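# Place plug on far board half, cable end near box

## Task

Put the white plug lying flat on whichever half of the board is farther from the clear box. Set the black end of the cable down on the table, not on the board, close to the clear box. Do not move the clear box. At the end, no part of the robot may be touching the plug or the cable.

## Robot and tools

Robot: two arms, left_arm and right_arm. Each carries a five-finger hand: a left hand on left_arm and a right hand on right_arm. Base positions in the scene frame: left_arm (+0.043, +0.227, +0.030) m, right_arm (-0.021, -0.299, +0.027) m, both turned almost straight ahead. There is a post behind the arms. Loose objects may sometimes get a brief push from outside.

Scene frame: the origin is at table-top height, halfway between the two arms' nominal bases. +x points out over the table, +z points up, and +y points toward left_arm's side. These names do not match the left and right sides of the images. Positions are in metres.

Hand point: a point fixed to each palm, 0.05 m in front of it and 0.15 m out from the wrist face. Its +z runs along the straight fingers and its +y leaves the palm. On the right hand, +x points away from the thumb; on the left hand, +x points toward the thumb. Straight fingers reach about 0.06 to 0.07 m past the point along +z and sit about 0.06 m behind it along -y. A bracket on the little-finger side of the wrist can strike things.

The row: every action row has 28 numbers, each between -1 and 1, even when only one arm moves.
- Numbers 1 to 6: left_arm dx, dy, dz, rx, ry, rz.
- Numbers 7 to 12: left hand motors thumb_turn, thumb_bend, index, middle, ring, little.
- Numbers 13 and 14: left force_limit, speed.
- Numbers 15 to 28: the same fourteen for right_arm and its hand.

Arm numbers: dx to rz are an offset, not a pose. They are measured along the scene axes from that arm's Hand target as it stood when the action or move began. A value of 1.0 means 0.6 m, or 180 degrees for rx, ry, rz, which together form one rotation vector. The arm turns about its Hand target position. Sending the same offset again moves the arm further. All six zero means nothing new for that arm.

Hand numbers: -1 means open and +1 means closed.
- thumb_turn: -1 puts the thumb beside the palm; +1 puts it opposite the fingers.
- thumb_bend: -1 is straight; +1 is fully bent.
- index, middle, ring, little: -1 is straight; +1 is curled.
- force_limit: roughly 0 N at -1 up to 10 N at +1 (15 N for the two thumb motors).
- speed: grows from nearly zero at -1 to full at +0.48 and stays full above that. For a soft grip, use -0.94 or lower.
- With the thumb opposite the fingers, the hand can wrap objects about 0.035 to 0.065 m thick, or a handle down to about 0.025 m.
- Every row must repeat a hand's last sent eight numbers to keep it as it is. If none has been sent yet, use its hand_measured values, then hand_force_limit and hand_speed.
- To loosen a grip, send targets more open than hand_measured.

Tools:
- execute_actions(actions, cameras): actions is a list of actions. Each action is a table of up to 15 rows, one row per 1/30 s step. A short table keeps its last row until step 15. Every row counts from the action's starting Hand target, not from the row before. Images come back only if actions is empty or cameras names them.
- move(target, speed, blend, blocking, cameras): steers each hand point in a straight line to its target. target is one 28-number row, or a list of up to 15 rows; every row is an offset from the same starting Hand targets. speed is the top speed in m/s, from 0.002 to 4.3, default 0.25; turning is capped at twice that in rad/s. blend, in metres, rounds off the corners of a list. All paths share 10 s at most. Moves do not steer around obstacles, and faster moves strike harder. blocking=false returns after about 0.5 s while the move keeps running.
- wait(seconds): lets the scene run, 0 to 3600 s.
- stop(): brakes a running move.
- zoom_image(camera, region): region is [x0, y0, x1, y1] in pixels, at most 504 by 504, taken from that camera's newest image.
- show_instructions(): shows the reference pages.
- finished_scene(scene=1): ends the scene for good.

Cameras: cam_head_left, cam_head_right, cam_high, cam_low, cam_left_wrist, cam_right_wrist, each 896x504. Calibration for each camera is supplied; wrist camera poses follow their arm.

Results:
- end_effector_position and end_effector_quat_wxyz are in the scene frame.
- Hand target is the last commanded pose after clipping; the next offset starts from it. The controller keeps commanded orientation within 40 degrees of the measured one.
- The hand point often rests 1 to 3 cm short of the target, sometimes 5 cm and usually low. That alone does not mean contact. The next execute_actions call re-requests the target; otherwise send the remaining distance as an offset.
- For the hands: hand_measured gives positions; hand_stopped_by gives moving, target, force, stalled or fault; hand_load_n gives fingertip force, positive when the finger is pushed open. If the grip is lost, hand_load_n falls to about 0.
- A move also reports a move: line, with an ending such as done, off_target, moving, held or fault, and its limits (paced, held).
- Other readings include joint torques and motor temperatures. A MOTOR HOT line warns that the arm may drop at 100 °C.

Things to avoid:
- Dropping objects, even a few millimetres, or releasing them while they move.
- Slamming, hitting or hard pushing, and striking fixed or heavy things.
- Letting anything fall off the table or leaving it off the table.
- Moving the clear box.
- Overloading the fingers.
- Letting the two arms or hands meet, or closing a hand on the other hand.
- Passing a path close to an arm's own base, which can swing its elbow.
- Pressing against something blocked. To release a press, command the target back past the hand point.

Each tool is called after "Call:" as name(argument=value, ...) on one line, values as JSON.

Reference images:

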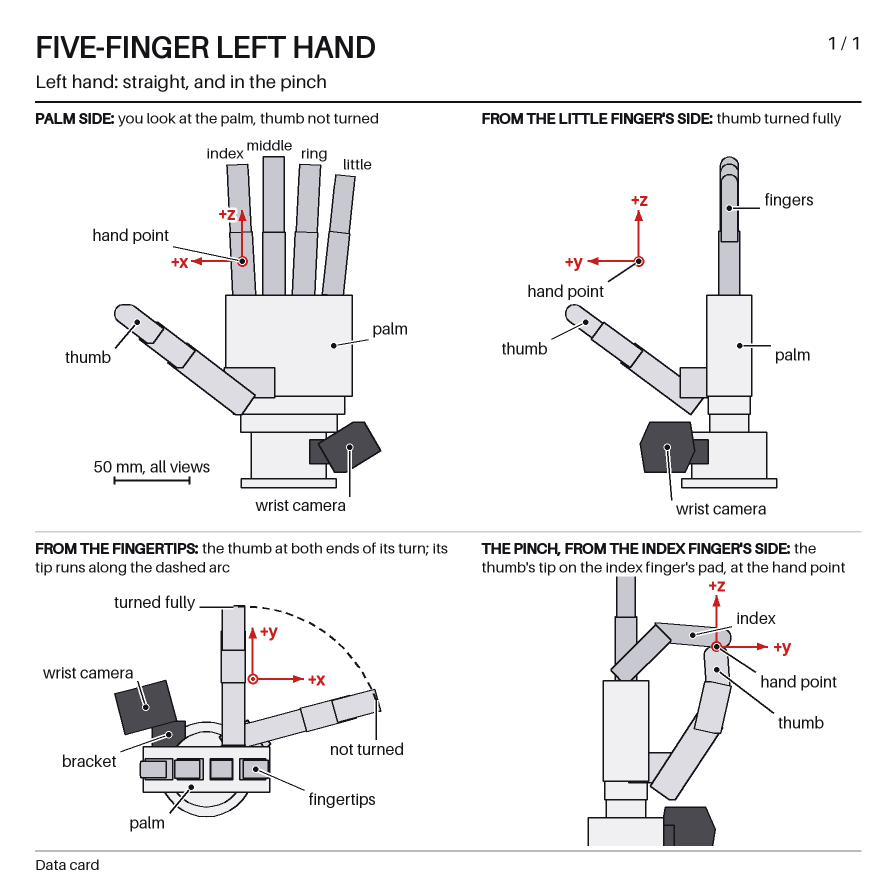

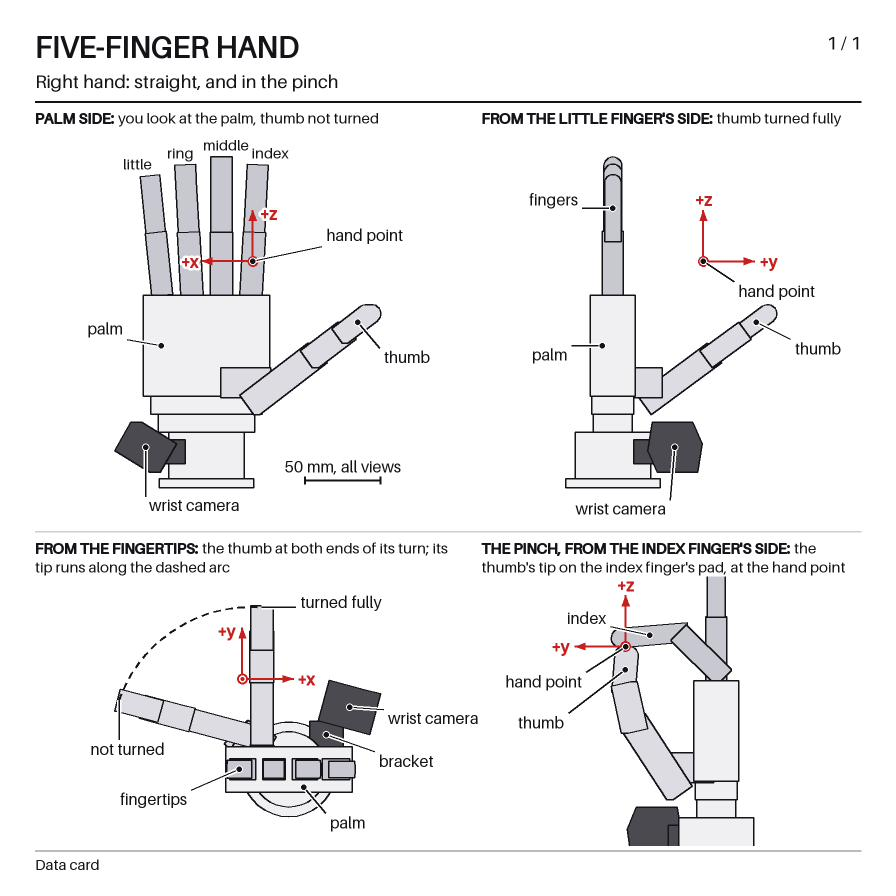

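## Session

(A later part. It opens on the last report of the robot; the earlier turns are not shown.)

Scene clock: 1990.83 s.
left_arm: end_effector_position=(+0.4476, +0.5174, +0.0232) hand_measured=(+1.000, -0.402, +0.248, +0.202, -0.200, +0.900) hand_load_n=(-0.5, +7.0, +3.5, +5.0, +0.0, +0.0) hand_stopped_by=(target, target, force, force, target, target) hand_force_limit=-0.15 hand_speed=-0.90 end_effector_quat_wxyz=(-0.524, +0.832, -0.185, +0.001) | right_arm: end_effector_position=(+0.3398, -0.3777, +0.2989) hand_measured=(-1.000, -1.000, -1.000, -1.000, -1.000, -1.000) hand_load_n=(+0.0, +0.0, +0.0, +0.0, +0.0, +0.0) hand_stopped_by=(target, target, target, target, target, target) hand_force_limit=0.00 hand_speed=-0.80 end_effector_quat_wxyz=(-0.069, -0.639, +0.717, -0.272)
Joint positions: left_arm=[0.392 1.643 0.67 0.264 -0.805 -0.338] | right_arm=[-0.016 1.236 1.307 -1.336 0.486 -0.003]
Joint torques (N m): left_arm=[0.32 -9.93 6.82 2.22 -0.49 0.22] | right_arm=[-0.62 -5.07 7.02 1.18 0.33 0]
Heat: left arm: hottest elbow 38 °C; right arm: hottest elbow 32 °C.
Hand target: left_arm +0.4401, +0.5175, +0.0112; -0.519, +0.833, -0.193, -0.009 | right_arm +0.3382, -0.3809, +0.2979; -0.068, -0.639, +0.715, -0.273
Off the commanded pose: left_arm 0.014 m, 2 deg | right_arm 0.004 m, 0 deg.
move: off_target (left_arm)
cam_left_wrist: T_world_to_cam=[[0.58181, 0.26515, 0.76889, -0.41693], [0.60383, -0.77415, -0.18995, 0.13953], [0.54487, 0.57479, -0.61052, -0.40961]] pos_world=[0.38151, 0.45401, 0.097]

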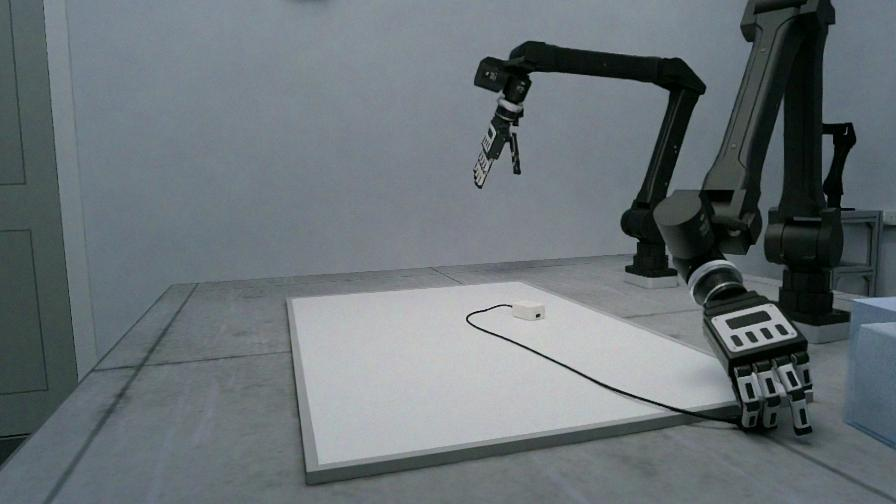

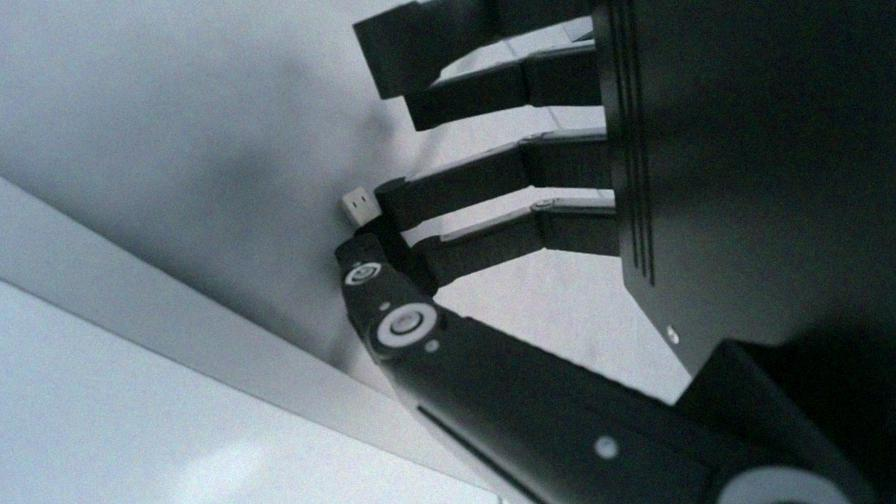

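Call:
move(target=[-0.003,0,-0.009,0,0,0,1,-0.4,0.45,0.45,-0.2,0.9,-0.15,-0.9,0,0,0,0,0,0,-1,-1,-1,-1,-1,-1,0,-0.8], speed=0.03, cameras=["cam_low","cam_left_wrist"])

Call:
zoom_image(camera="cam_low", region=[700, 340, 840, 440])

Scene clock: 2005.97 s.
left_arm: end_effector_position=(+0.4484, +0.5186, +0.0219) hand_measured=(+1.000, -0.402, +0.248, +0.202, -0.200, +0.900) hand_load_n=(-0.5, +7.0, +3.5, +4.5, +0.0, +0.0) hand_stopped_by=(target, target, force, force, target, target) hand_force_limit=-0.15 hand_speed=-0.90 end_effector_quat_wxyz=(-0.526, +0.830, -0.183, +0.005) | right_arm: end_effector_position=(+0.3398, -0.3777, +0.2989) hand_measured=(-1.000, -1.000, -1.000, -1.000, -1.000, -1.000) hand_load_n=(+0.0, +0.0, +0.0, +0.0, +0.0, +0.0) hand_stopped_by=(target, target, target, target, target, target) hand_force_limit=0.00 hand_speed=-0.80 end_effector_quat_wxyz=(-0.069, -0.639, +0.717, -0.272)
Joint positions: left_arm=[0.394 1.65 0.666 0.287 -0.804 -0.335] | right_arm=[-0.016 1.236 1.307 -1.336 0.486 -0.003]
Joint torques (N m): left_arm=[0.32 -9.58 6.41 2.18 -0.47 0.21] | right_arm=[-0.67 -4.89 6.9 1.02 0.34 0]
Heat: left arm: hottest elbow 37 °C; right arm: hottest elbow 32 °C.
Hand target: left_arm +0.4383, +0.5175, +0.0058; -0.519, +0.833, -0.193, -0.009 | right_arm +0.3382, -0.3809, +0.2979; -0.068, -0.639, +0.715, -0.273
Off the commanded pose: left_arm 0.019 m, 2 deg | right_arm 0.004 m, 0 deg.
move: off_target (left_arm)
cam_left_wrist: T_world_to_cam=[[0.57506, 0.26155, 0.77517, -0.41184], [0.60534, -0.77342, -0.18811, 0.13865], [0.55033, 0.57742, -0.60309, -0.41555]] pos_world=[0.38159, 0.4549, 0.09472]

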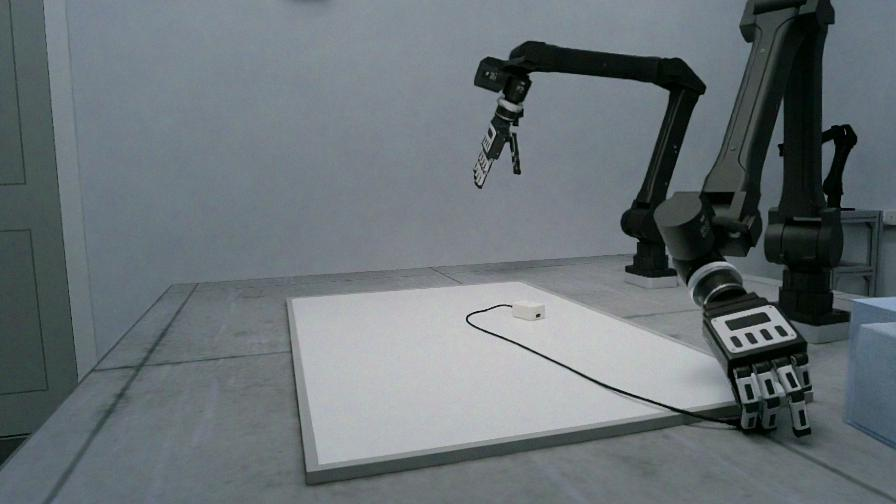

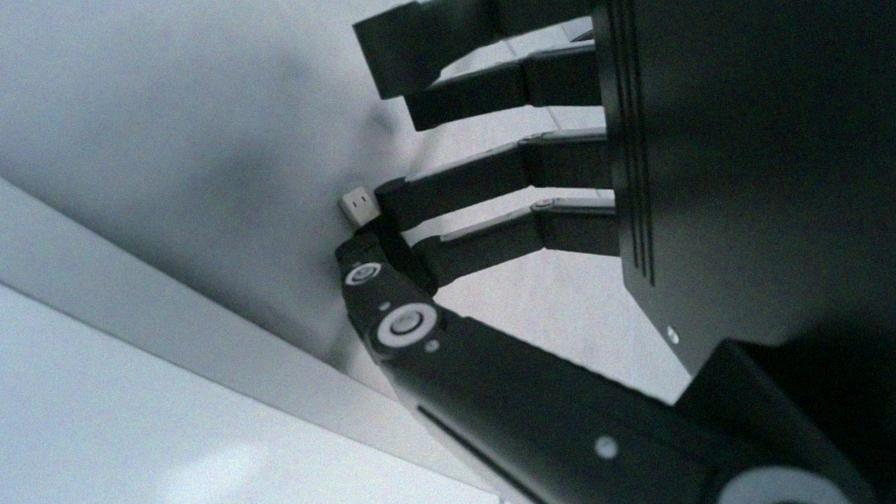

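Scaled by 3.600 from the camera's image (finer frame: 1280x720).

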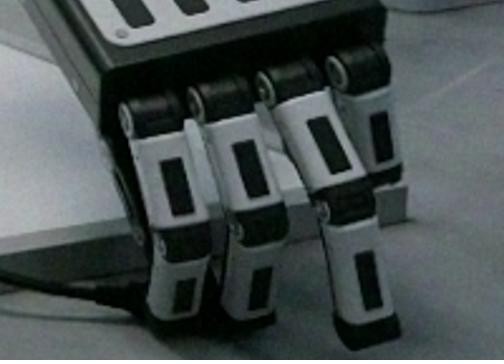

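Call:
zoom_image(camera="cam_left_wrist", region=[240, 120, 520, 360])

Scaled by 1.800 from the camera's image (finer frame: 1280x720).

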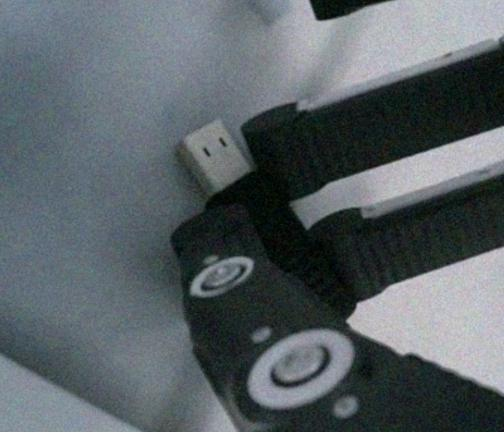

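Call:
move(target=[0,0,-0.007,0,0,0,1,-0.4,0.45,0.45,-0.2,0.9,-0.15,-0.9,0,0,0,0,0,0,-1,-1,-1,-1,-1,-1,0,-0.8], speed=0.03, cameras=["cam_low","cam_left_wrist"])

Call:
zoom_image(camera="cam_low", region=[700, 340, 840, 440])

Scene clock: 2040.53 s.
left_arm: end_effector_position=(+0.4501, +0.5195, +0.0218) hand_measured=(+1.000, -0.402, +0.248, +0.202, -0.200, +0.900) hand_load_n=(-0.5, +6.0, +3.0, +4.0, +0.0, +0.0) hand_stopped_by=(target, target, force, force, target, target) hand_force_limit=-0.15 hand_speed=-0.90 end_effector_quat_wxyz=(-0.529, +0.829, -0.181, +0.007) | right_arm: end_effector_position=(+0.3398, -0.3777, +0.2989) hand_measured=(-1.000, -1.000, -1.000, -1.000, -1.000, -1.000) hand_load_n=(+0.0, +0.0, +0.0, +0.0, +0.0, +0.0) hand_stopped_by=(target, target, target, target, target, target) hand_force_limit=0.00 hand_speed=-0.80 end_effector_quat_wxyz=(-0.069, -0.639, +0.717, -0.272)
Joint positions: left_arm=[0.394 1.655 0.666 0.302 -0.804 -0.332] | right_arm=[-0.016 1.236 1.307 -1.336 0.486 -0.003]
Joint torques (N m): left_arm=[0.32 -9.11 6.17 2.17 -0.45 0.19] | right_arm=[-0.67 -5.19 6.97 1.09 0.33 0]
Heat: left arm: hottest elbow 36 °C; right arm: hottest elbow 32 °C.
Hand target: left_arm +0.4383, +0.5175, +0.0017; -0.519, +0.833, -0.193, -0.009 | right_arm +0.3382, -0.3809, +0.2979; -0.068, -0.639, +0.715, -0.273
Off the commanded pose: left_arm 0.023 m, 3 deg | right_arm 0.004 m, 0 deg.
move: off_target (left_arm)
cam_left_wrist: T_world_to_cam=[[0.57012, 0.25738, 0.78021, -0.40883], [0.60593, -0.77304, -0.18775, 0.13783], [0.55481, 0.57979, -0.59668, -0.42053]] pos_world=[0.38288, 0.45559, 0.09393]

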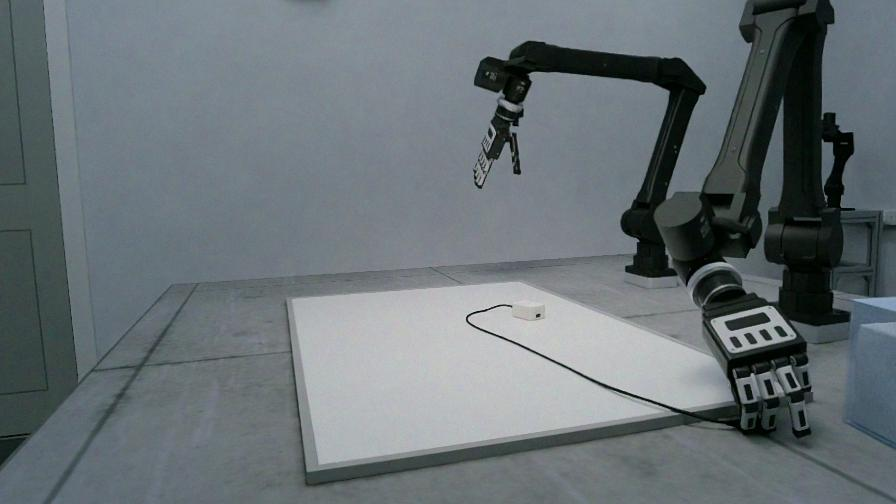

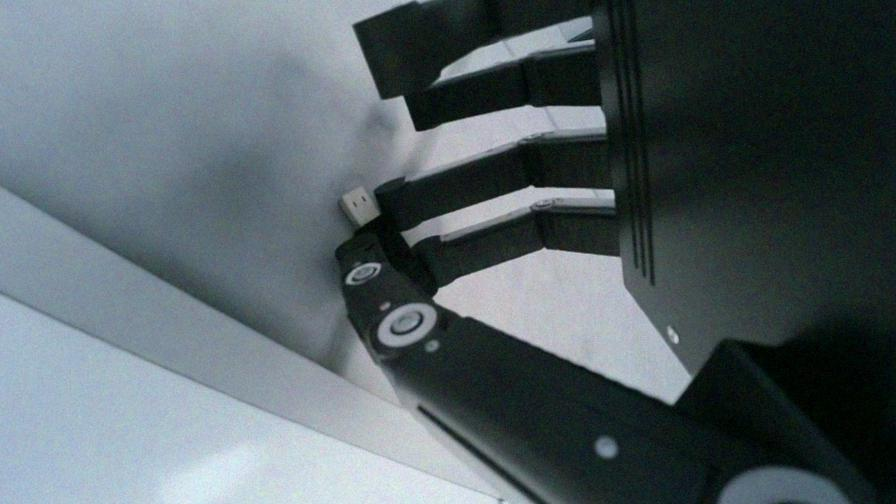

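Scaled by 3.600 from the camera's image (finer frame: 1280x720).

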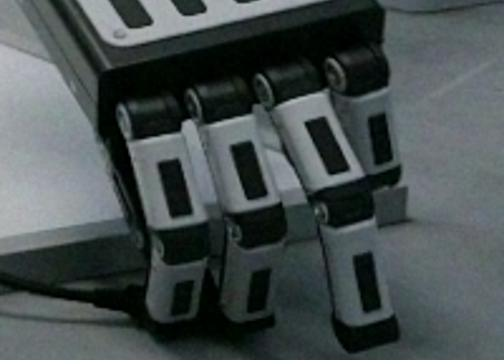

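Call:
move(target=[0,0,0.012,0,0,0,1,-0.4,0.45,0.45,-0.2,0.9,-0.15,-0.9,0,0,0,0,0,0,-1,-1,-1,-1,-1,-1,0,-0.8], speed=0.03, cameras=["cam_left_wrist"])

Scene clock: 2075.50 s.
left_arm: end_effector_position=(+0.4501, +0.5195, +0.0218) hand_measured=(+1.000, -0.402, +0.248, +0.202, -0.200, +0.900) hand_load_n=(-0.5, +6.0, +3.0, +4.5, +0.0, +0.0) hand_stopped_by=(target, target, force, force, target, target) hand_force_limit=-0.15 hand_speed=-0.90 end_effector_quat_wxyz=(-0.529, +0.829, -0.181, +0.007) | right_arm: end_effector_position=(+0.3398, -0.3777, +0.2989) hand_measured=(-1.000, -1.000, -1.000, -1.000, -1.000, -1.000) hand_load_n=(+0.0, +0.0, -0.5, +0.0, +0.0, +0.0) hand_stopped_by=(target, target, target, target, target, target) hand_force_limit=0.00 hand_speed=-0.80 end_effector_quat_wxyz=(-0.069, -0.639, +0.717, -0.272)
Joint positions: left_arm=[0.394 1.655 0.666 0.302 -0.804 -0.332] | right_arm=[-0.016 1.236 1.307 -1.336 0.486 -0.003]
Joint torques (N m): left_arm=[0.32 -10.81 6.53 1.24 -0.44 0.19] | right_arm=[-0.67 -5.07 6.91 1.1 0.32 0]
Heat: left arm: hottest elbow 35 °C; right arm: hottest elbow 32 °C.
Hand target: left_arm +0.4384, +0.5175, +0.0089; -0.519, +0.833, -0.193, -0.009 | right_arm +0.3382, -0.3809, +0.2979; -0.068, -0.639, +0.715, -0.273
Off the commanded pose: left_arm 0.018 m, 3 deg | right_arm 0.004 m, 0 deg.
move: off_target (left_arm)
cam_left_wrist: T_world_to_cam=[[0.57012, 0.25738, 0.78021, -0.40883], [0.60593, -0.77304, -0.18775, 0.13783], [0.55481, 0.57979, -0.59668, -0.42053]] pos_world=[0.38288, 0.45559, 0.09393]

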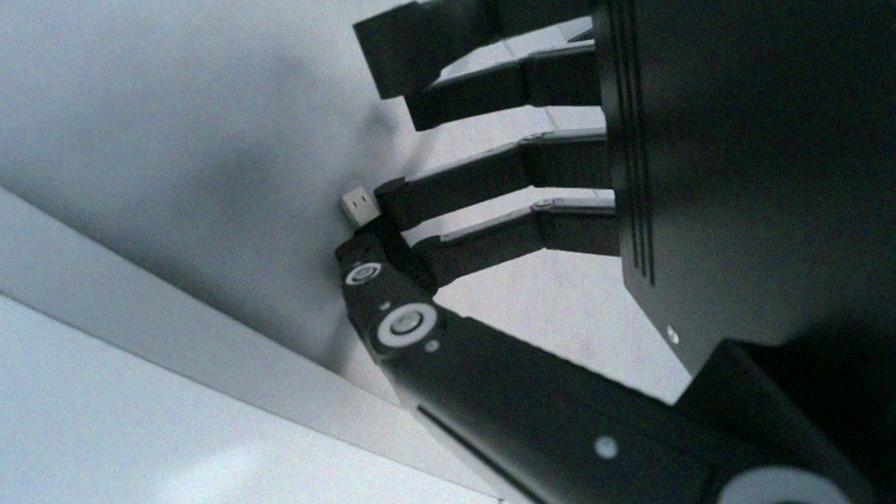

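Call:
move(target=[0,0,0,0,0,0,1,-0.45,0.08,0.03,-0.2,0.9,-0.15,-0.9,0,0,0,0,0,0,-1,-1,-1,-1,-1,-1,0,-0.8], speed=0.03, cameras=["cam_left_wrist","cam_low"])

Call:
zoom_image(camera="cam_left_wrist", region=[240, 120, 520, 360])

Scene clock: 2085.67 s.
left_arm: end_effector_position=(+0.4498, +0.5195, +0.0216) hand_measured=(+1.000, -0.450, +0.080, +0.030, -0.200, +0.900) hand_load_n=(+0.0, +0.0, -0.5, -3.0, +0.0, +0.0) hand_stopped_by=(target, target, target, target, target, target) hand_force_limit=-0.15 hand_speed=-0.90 end_effector_quat_wxyz=(-0.529, +0.829, -0.181, +0.006) | right_arm: end_effector_position=(+0.3398, -0.3777, +0.2989) hand_measured=(-1.000, -1.000, -1.000, -1.000, -1.000, -1.000) hand_load_n=(+0.0, +0.0, +0.0, +0.0, +0.0, +0.0) hand_stopped_by=(target, target, target, target, target, target) hand_force_limit=0.00 hand_speed=-0.80 end_effector_quat_wxyz=(-0.069, -0.639, +0.717, -0.272)
Joint positions: left_arm=[0.394 1.655 0.666 0.3 -0.804 -0.332] | right_arm=[-0.016 1.236 1.307 -1.336 0.486 -0.003]
Joint torques (N m): left_arm=[0.32 -10.75 6.53 1.29 -0.42 0.19] | right_arm=[-0.5 -5.07 6.9 1.13 0.34 -0.01]
Heat: left arm: hottest elbow 35 °C; right arm: hottest elbow 32 °C.
Hand target: left_arm +0.4384, +0.5174, +0.0088; -0.519, +0.833, -0.193, -0.009 | right_arm +0.3382, -0.3809, +0.2979; -0.068, -0.639, +0.715, -0.273
Off the commanded pose: left_arm 0.017 m, 2 deg | right_arm 0.004 m, 0 deg.
move: done
cam_left_wrist: T_world_to_cam=[[0.57119, 0.25787, 0.77926, -0.40916], [0.60585, -0.77297, -0.1883, 0.1379], [0.55378, 0.57967, -0.59775, -0.41987]] pos_world=[0.38268, 0.45549, 0.09383]
Images, in order (width x height): cam_low 896x504, cam_left_wrist 896x504.

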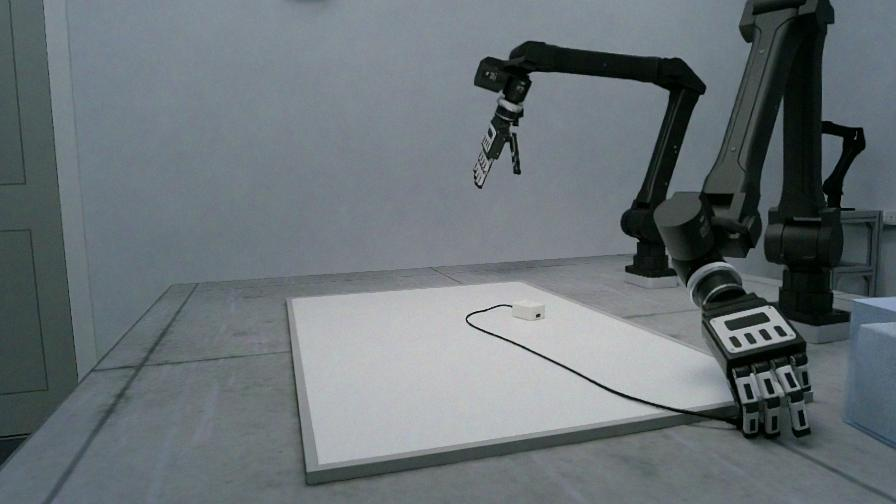

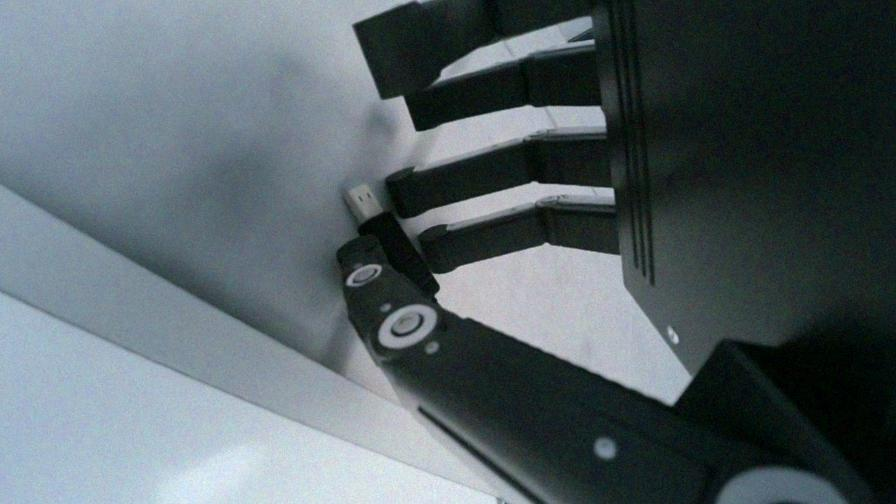

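Scaled by 1.800 from the camera's image (finer frame: 1280x720).

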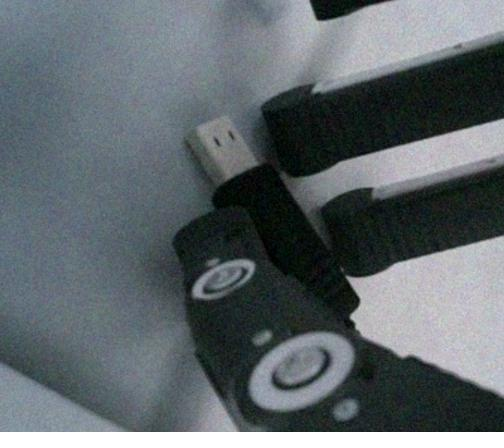

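Call:
move(target=[0,0,0.02,0,0,0,1,-0.55,-0.3,-0.3,-0.3,0.9,-0.15,-0.88,0,0,0,0,0,0,-1,-1,-1,-1,-1,-1,0,-0.8], speed=0.03, cameras=["cam_left_wrist","cam_low"])

Call:
zoom_image(camera="cam_left_wrist", region=[240, 120, 520, 360])

Scene clock: 2098.23 s.
left_arm: end_effector_position=(+0.4456, +0.5175, +0.0238) hand_measured=(+1.000, -0.550, -0.300, -0.300, -0.300, +0.900) hand_load_n=(+0.0, -1.0, +0.0, +0.0, +0.0, +0.0) hand_stopped_by=(target, target, target, target, target, target) hand_force_limit=-0.15 hand_speed=-0.88 end_effector_quat_wxyz=(-0.524, +0.831, -0.186, +0.000) | right_arm: end_effector_position=(+0.3398, -0.3777, +0.2989) hand_measured=(-1.000, -1.000, -1.000, -1.000, -1.000, -1.000) hand_load_n=(+0.0, +0.0, +0.0, +0.0, +0.0, +0.0) hand_stopped_by=(target, target, target, target, target, target) hand_force_limit=0.00 hand_speed=-0.80 end_effector_quat_wxyz=(-0.069, -0.639, +0.717, -0.272)
Joint positions: left_arm=[0.394 1.638 0.666 0.264 -0.804 -0.332] | right_arm=[-0.016 1.236 1.307 -1.336 0.486 -0.003]
Joint torques (N m): left_arm=[0.32 -12.04 7.21 1.17 -0.47 0.19] | right_arm=[-0.5 -4.78 6.98 1.11 0.33 -0.02]
Heat: left arm: hottest elbow 35 °C; right arm: hottest elbow 32 °C.
Hand target: left_arm +0.4384, +0.5174, +0.0208; -0.519, +0.833, -0.193, -0.009 | right_arm +0.3382, -0.3809, +0.2979; -0.068, -0.639, +0.715, -0.273
Off the commanded pose: left_arm 0.008 m, 1 deg | right_arm 0.004 m, 0 deg.
move: done
cam_left_wrist: T_world_to_cam=[[0.58498, 0.2639, 0.76691, -0.41692], [0.60206, -0.77487, -0.19261, 0.14215], [0.54343, 0.5744, -0.61217, -0.40743]] pos_world=[0.37972, 0.45421, 0.0977]
Images, in order (width x height): cam_low 896x504, cam_left_wrist 896x504.

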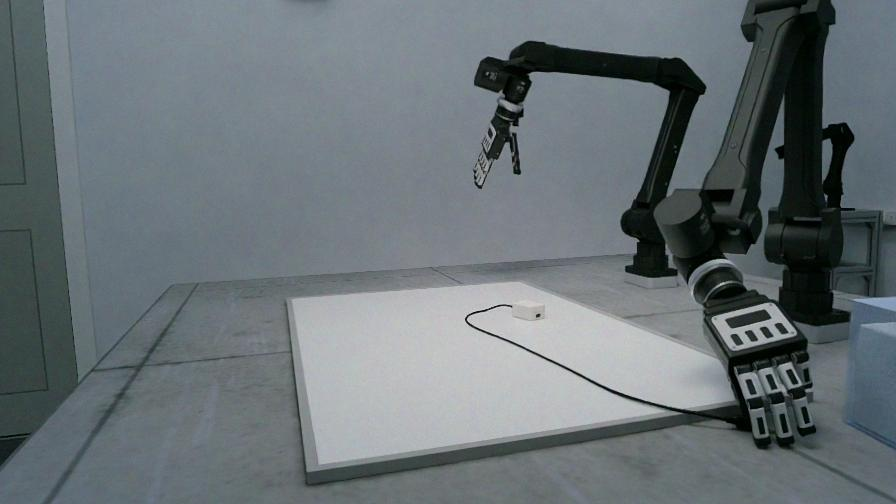

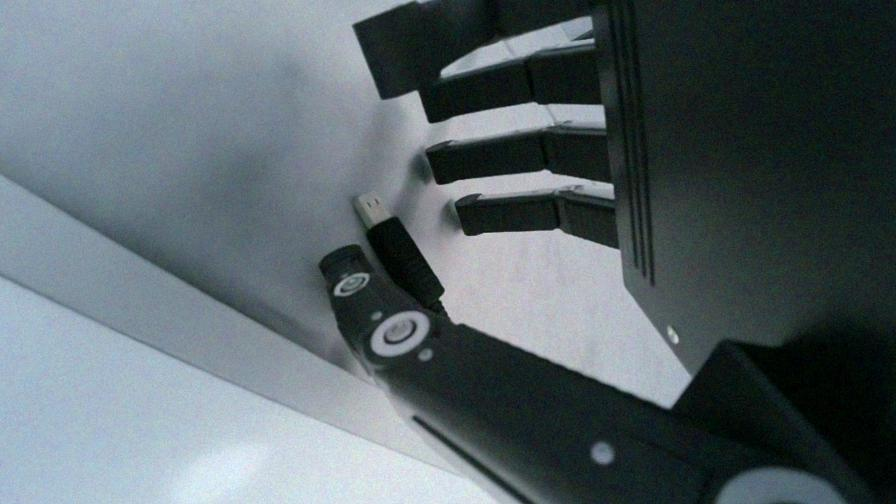

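Scaled by 1.800 from the camera's image (finer frame: 1280x720).

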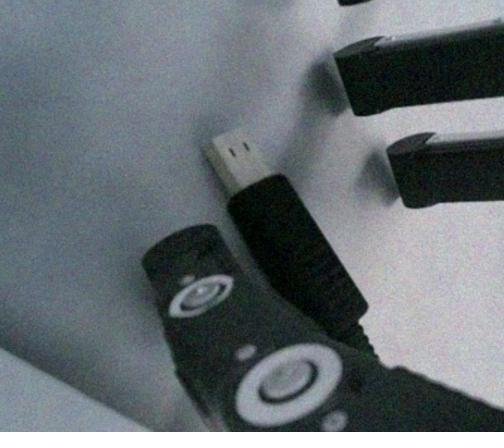

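Call:
move(target=[[0,0.01,0.12,0,0,0,1,-0.55,-0.3,-0.3,-0.3,0.9,-0.15,-0.88,0,0,0,0,0,0,-1,-1,-1,-1,-1,-1,0,-0.8],[0,0.0,0.25,0,0,0,1,-0.55,-0.3,-0.3,-0.3,0.9,-0.15,-0.88,0,0,0,0,0,0,-1,-1,-1,-1,-1,-1,0,-0.8],[0,-0.4,0.4,0,0,0,1,-0.55,-0.3,-0.3,-0.3,0.9,-0.15,-0.88,0,0,0,0,0,0,-1,-1,-1,-1,-1,-1,0,-0.8]], speed=[0.07,0.12,0.2], blend=[0.02,0.04,0], cameras=["all"])

Scene clock: 2129.50 s.
left_arm: end_effector_position=(+0.4225, +0.2801, +0.2471) hand_measured=(+1.000, -0.550, -0.300, -0.300, -0.300, +0.900) hand_load_n=(+0.0, +0.0, +0.0, +0.5, +0.0, +0.0) hand_stopped_by=(target, target, target, target, target, target) hand_force_limit=-0.15 hand_speed=-0.88 end_effector_quat_wxyz=(-0.518, +0.830, -0.206, -0.022) | right_arm: end_effector_position=(+0.3398, -0.3777, +0.2989) hand_measured=(-1.000, -1.000, -1.000, -1.000, -1.000, -1.000) hand_load_n=(+0.0, +0.0, +0.0, +0.0, +0.0, +0.0) hand_stopped_by=(target, target, target, target, target, target) hand_force_limit=0.00 hand_speed=-0.80 end_effector_quat_wxyz=(-0.069, -0.639, +0.717, -0.272)
Joint positions: left_arm=[-0.256 1.283 1.09 -1.451 -1.089 -1.367] | right_arm=[-0.016 1.236 1.307 -1.336 0.486 -0.003]
Joint torques (N m): left_arm=[0.03 -7.18 15.61 -0.01 -1.05 -0.06] | right_arm=[-0.67 -5.07 6.97 1.14 0.34 -0.03]
Heat: left arm: hottest elbow 35 °C; right arm: hottest elbow 32 °C.
Hand target: left_arm +0.4383, +0.2774, +0.2607; -0.519, +0.833, -0.193, -0.009 | right_arm +0.3382, -0.3809, +0.2979; -0.068, -0.639, +0.715, -0.273
Off the commanded pose: left_arm 0.021 m, 2 deg | right_arm 0.004 m, 0 deg.
move: off_target (left_arm); blend cut to 0.0391 m at target 2
cam_left_wrist: T_world_to_cam=[[0.63237, 0.25746, 0.73063, -0.5213], [0.58184, -0.78053, -0.22854, 0.03415], [0.51144, 0.56963, -0.64339, -0.09924]] pos_world=[0.36054, 0.2174, 0.32484]
cam_right_wrist: T_world_to_cam=[[-0.96929, -0.1877, -0.15886, 0.30256], [-0.19414, 0.98063, 0.02589, 0.42598], [0.15093, 0.05594, -0.98696, 0.38257]] pos_world=[0.31823, -0.38233, 0.41461]

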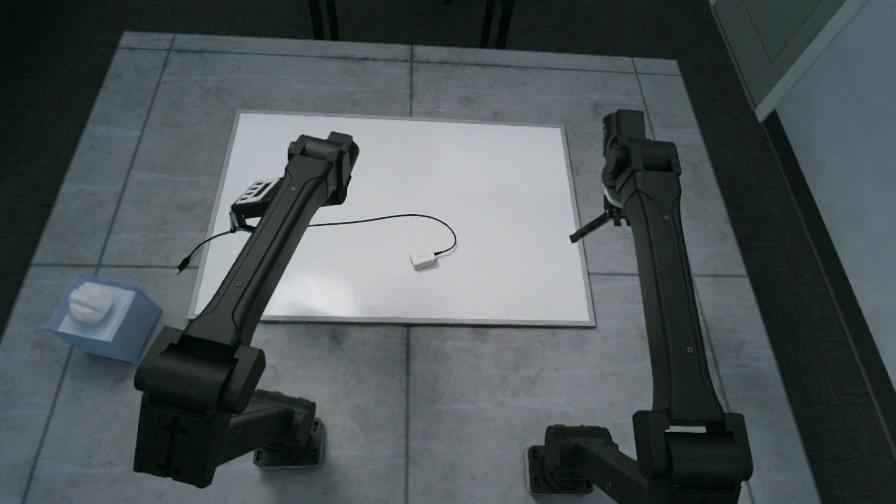

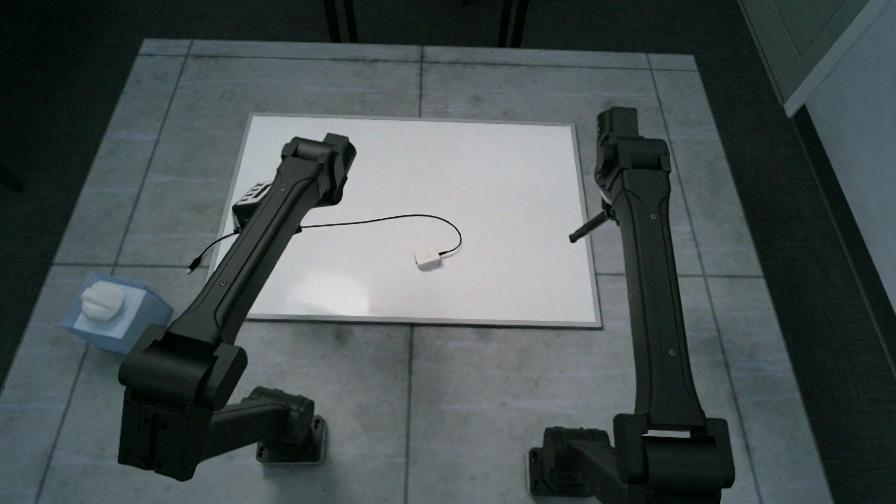

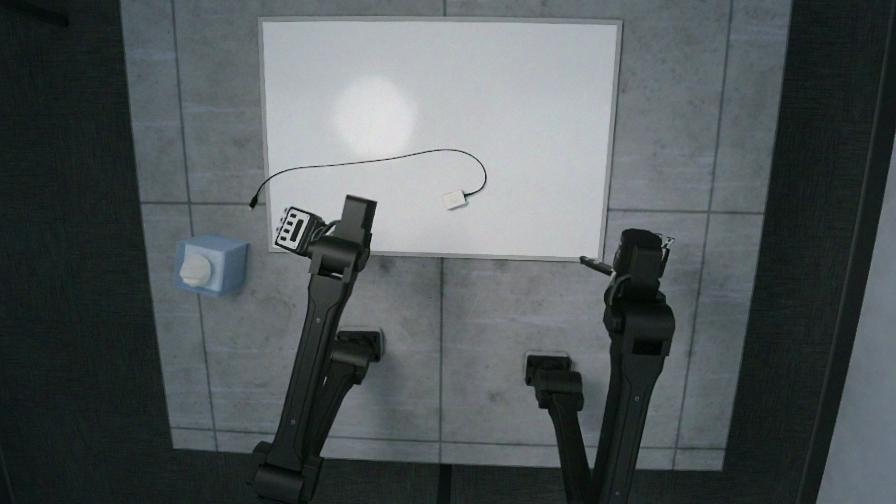

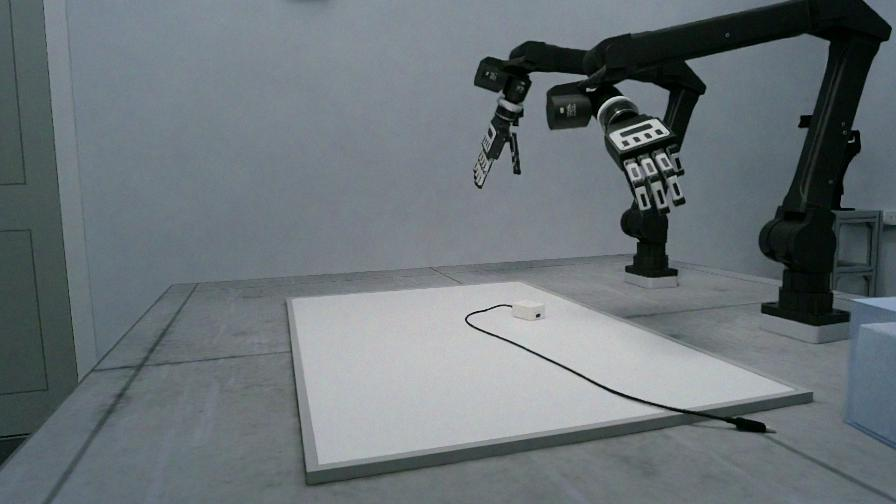

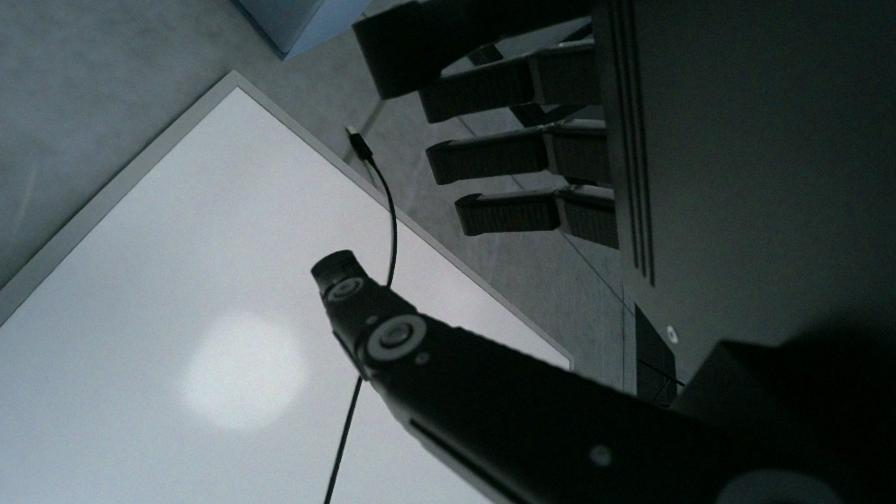

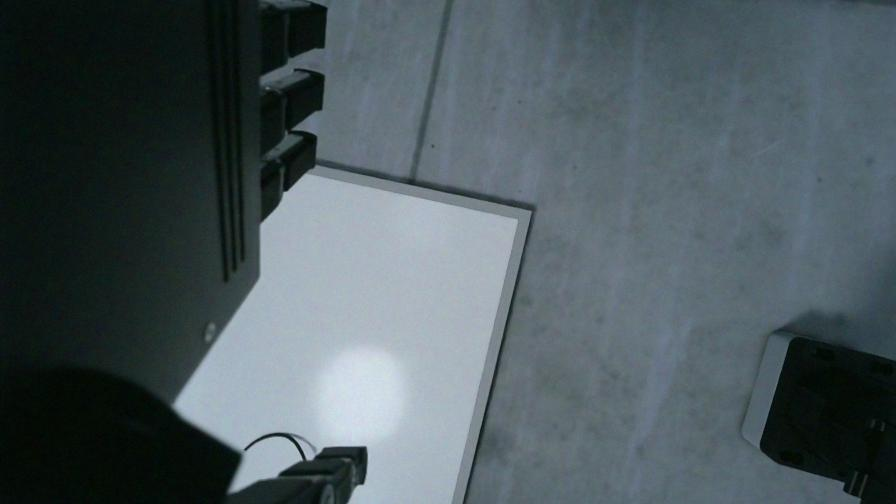

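Call:
zoom_image(camera="cam_high", region=[160, 140, 300, 310])

Call:
zoom_image(camera="cam_high", region=[400, 140, 520, 230])

Call:
zoom_image(camera="cam_low", region=[640, 340, 896, 500])

Call:
zoom_image(camera="cam_low", region=[440, 280, 600, 370])

Scaled by 2.965 from the camera's image (finer frame: 1280x720).

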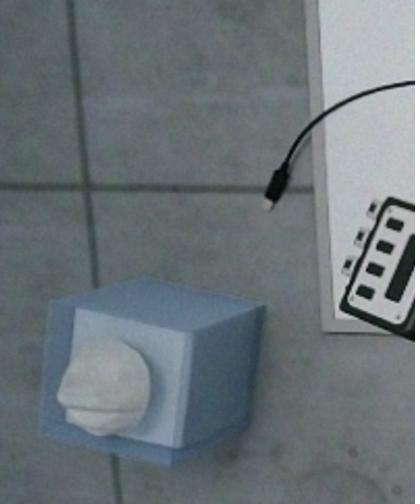

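Scaled by 4.200 from the camera's image (finer frame: 1280x720).

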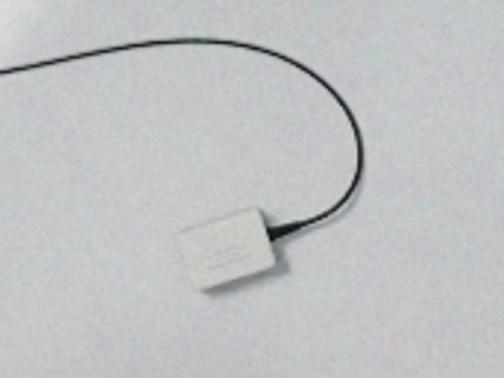

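Scaled by 1.969 from the camera's image (finer frame: 1280x720).

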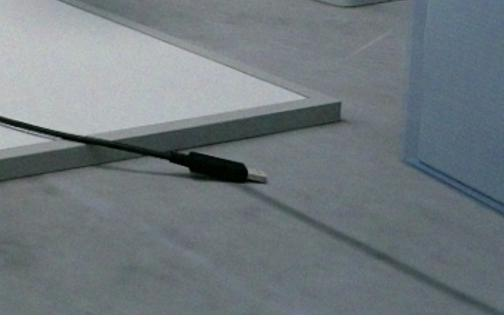

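Scaled by 3.150 from the camera's image (finer frame: 1280x720).

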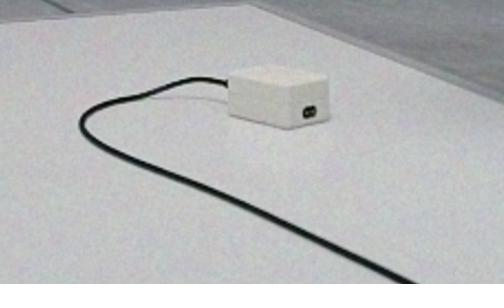

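Call:
zoom_image(camera="cam_head_left", region=[150, 230, 250, 290])

Call:
zoom_image(camera="cam_left_wrist", region=[320, 100, 440, 200])

Call:
zoom_image(camera="cam_high", region=[230, 180, 290, 220])

Scaled by 5.040 from the camera's image (finer frame: 1280x720).

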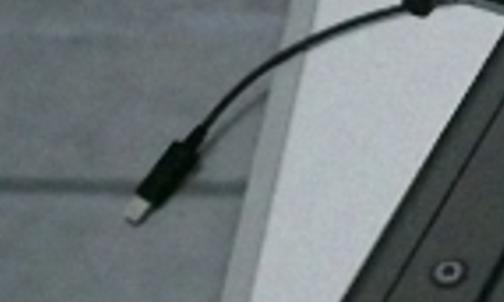

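Scaled by 4.200 from the camera's image (finer frame: 1280x720).

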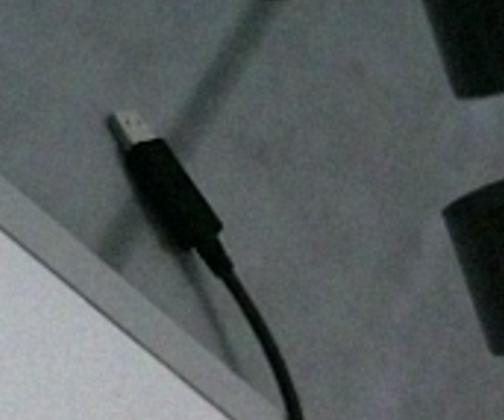

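Scaled by 8.400 from the camera's image (finer frame: 1280x720).

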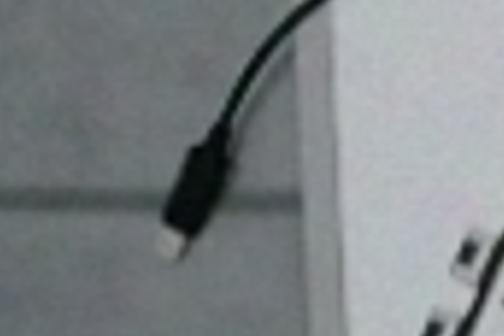

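Call:
move(target=[[0.011,0.36,-0.06,0,0,0,1,-0.55,-0.3,-0.3,0.9,0.9,-0.15,-0.7,0,0,0,0,0,0,-1,-1,-1,-1,-1,-1,0,-0.8],[0.011,0.396,-0.22,0,0,0,1,-0.55,-0.3,-0.3,0.9,0.9,-0.15,-0.7,0,0,0,0,0,0,-1,-1,-1,-1,-1,-1,0,-0.8]], speed=[0.2,0.1], blend=[0.03,0], cameras=["cam_left_wrist","cam_low","cam_high"])

Scene clock: 2351.90 s.
left_arm: end_effector_position=(+0.4488, +0.5134, +0.1387) hand_measured=(+1.000, -0.550, -0.300, -0.300, +0.900, +0.900) hand_load_n=(+0.0, +0.0, +0.0, +0.0, +0.5, +0.0) hand_stopped_by=(target, target, target, target, target, target) hand_force_limit=-0.15 hand_speed=-0.70 end_effector_quat_wxyz=(-0.522, +0.832, -0.186, -0.001) | right_arm: end_effector_position=(+0.3398, -0.3777, +0.2989) hand_measured=(-1.000, -1.000, -1.000, -1.000, -1.000, -1.000) hand_load_n=(+0.0, +0.0, +0.0, +0.0, +0.0, +0.0) hand_stopped_by=(target, target, target, target, target, target) hand_force_limit=0.00 hand_speed=-0.80 end_effector_quat_wxyz=(-0.069, -0.639, +0.717, -0.272)
Joint positions: left_arm=[0.382 1.374 0.79 -0.139 -0.813 -0.348] | right_arm=[-0.016 1.236 1.307 -1.336 0.486 -0.003]
Joint torques (N m): left_arm=[0.32 -8.94 9.84 2.24 -0.49 0.23] | right_arm=[-0.73 -5.07 6.9 1.14 0.32 -0.01]
Motor temperatures (°C): left_arm=[28 27 45 24 28 24] | right_arm=[27 27 32 25 27 26]
Heat: left arm: hottest elbow 45 °C; right arm: hottest elbow 32 °C.
Hand target: left_arm +0.4450, +0.5150, +0.1288; -0.519, +0.833, -0.193, -0.009 | right_arm +0.3382, -0.3809, +0.2979; -0.068, -0.639, +0.715, -0.273
Off the commanded pose: left_arm 0.011 m, 1 deg | right_arm 0.004 m, 0 deg.
move: off_target (left_arm)
cam_left_wrist: T_world_to_cam=[[0.58645, 0.26729, 0.76461, -0.50794], [0.60269, -0.77467, -0.19145, 0.15858], [0.54115, 0.5731, -0.6154, -0.33432]] pos_world=[0.38322, 0.45021, 0.21299]
Images, in order (width x height): cam_high 896x504, cam_low 896x504, cam_left_wrist 896x504.

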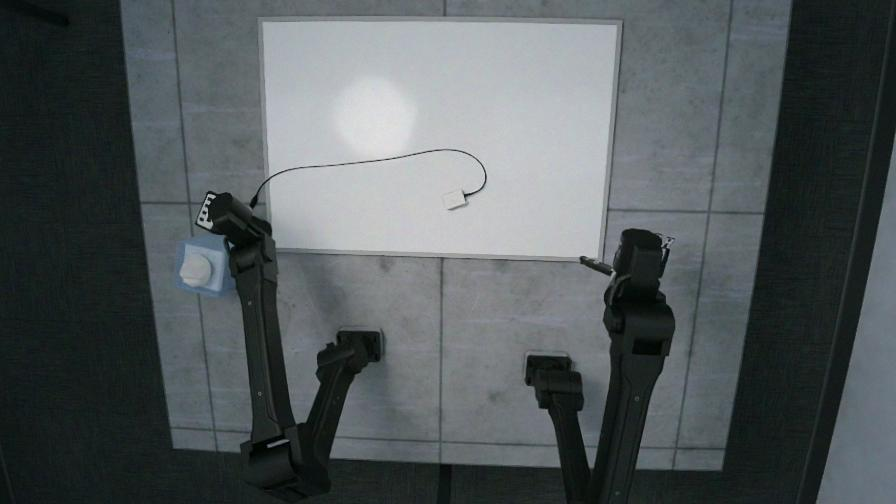

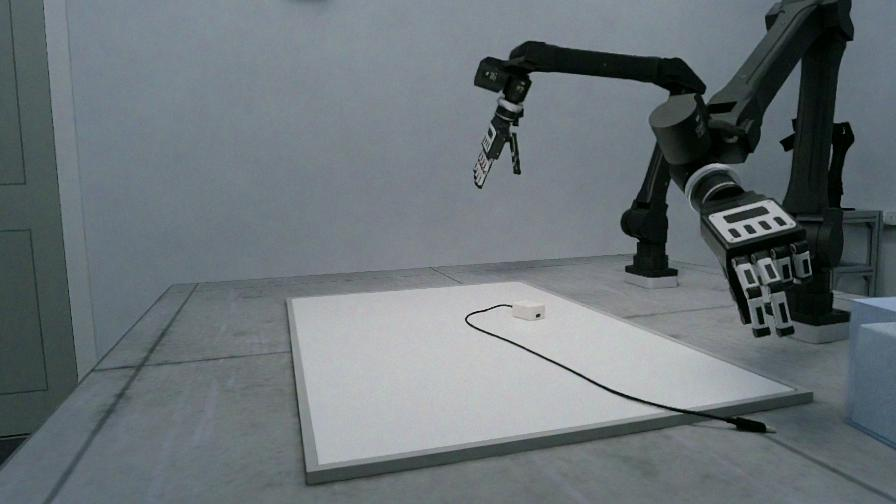

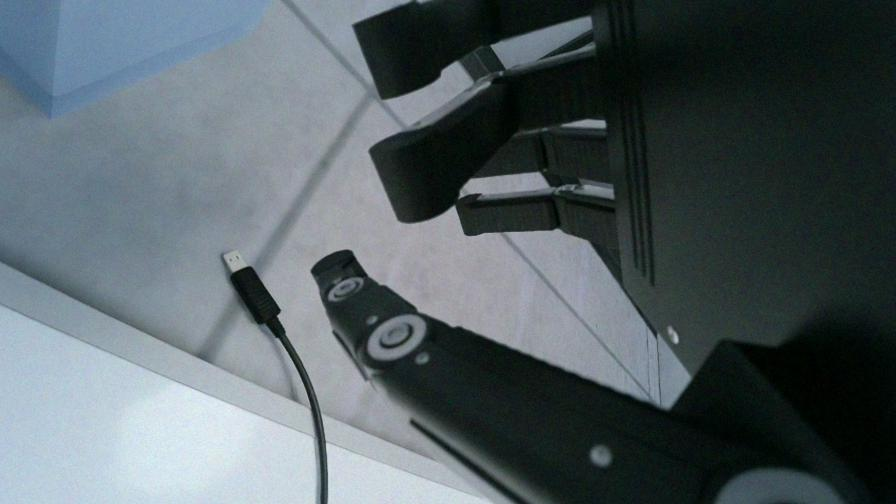

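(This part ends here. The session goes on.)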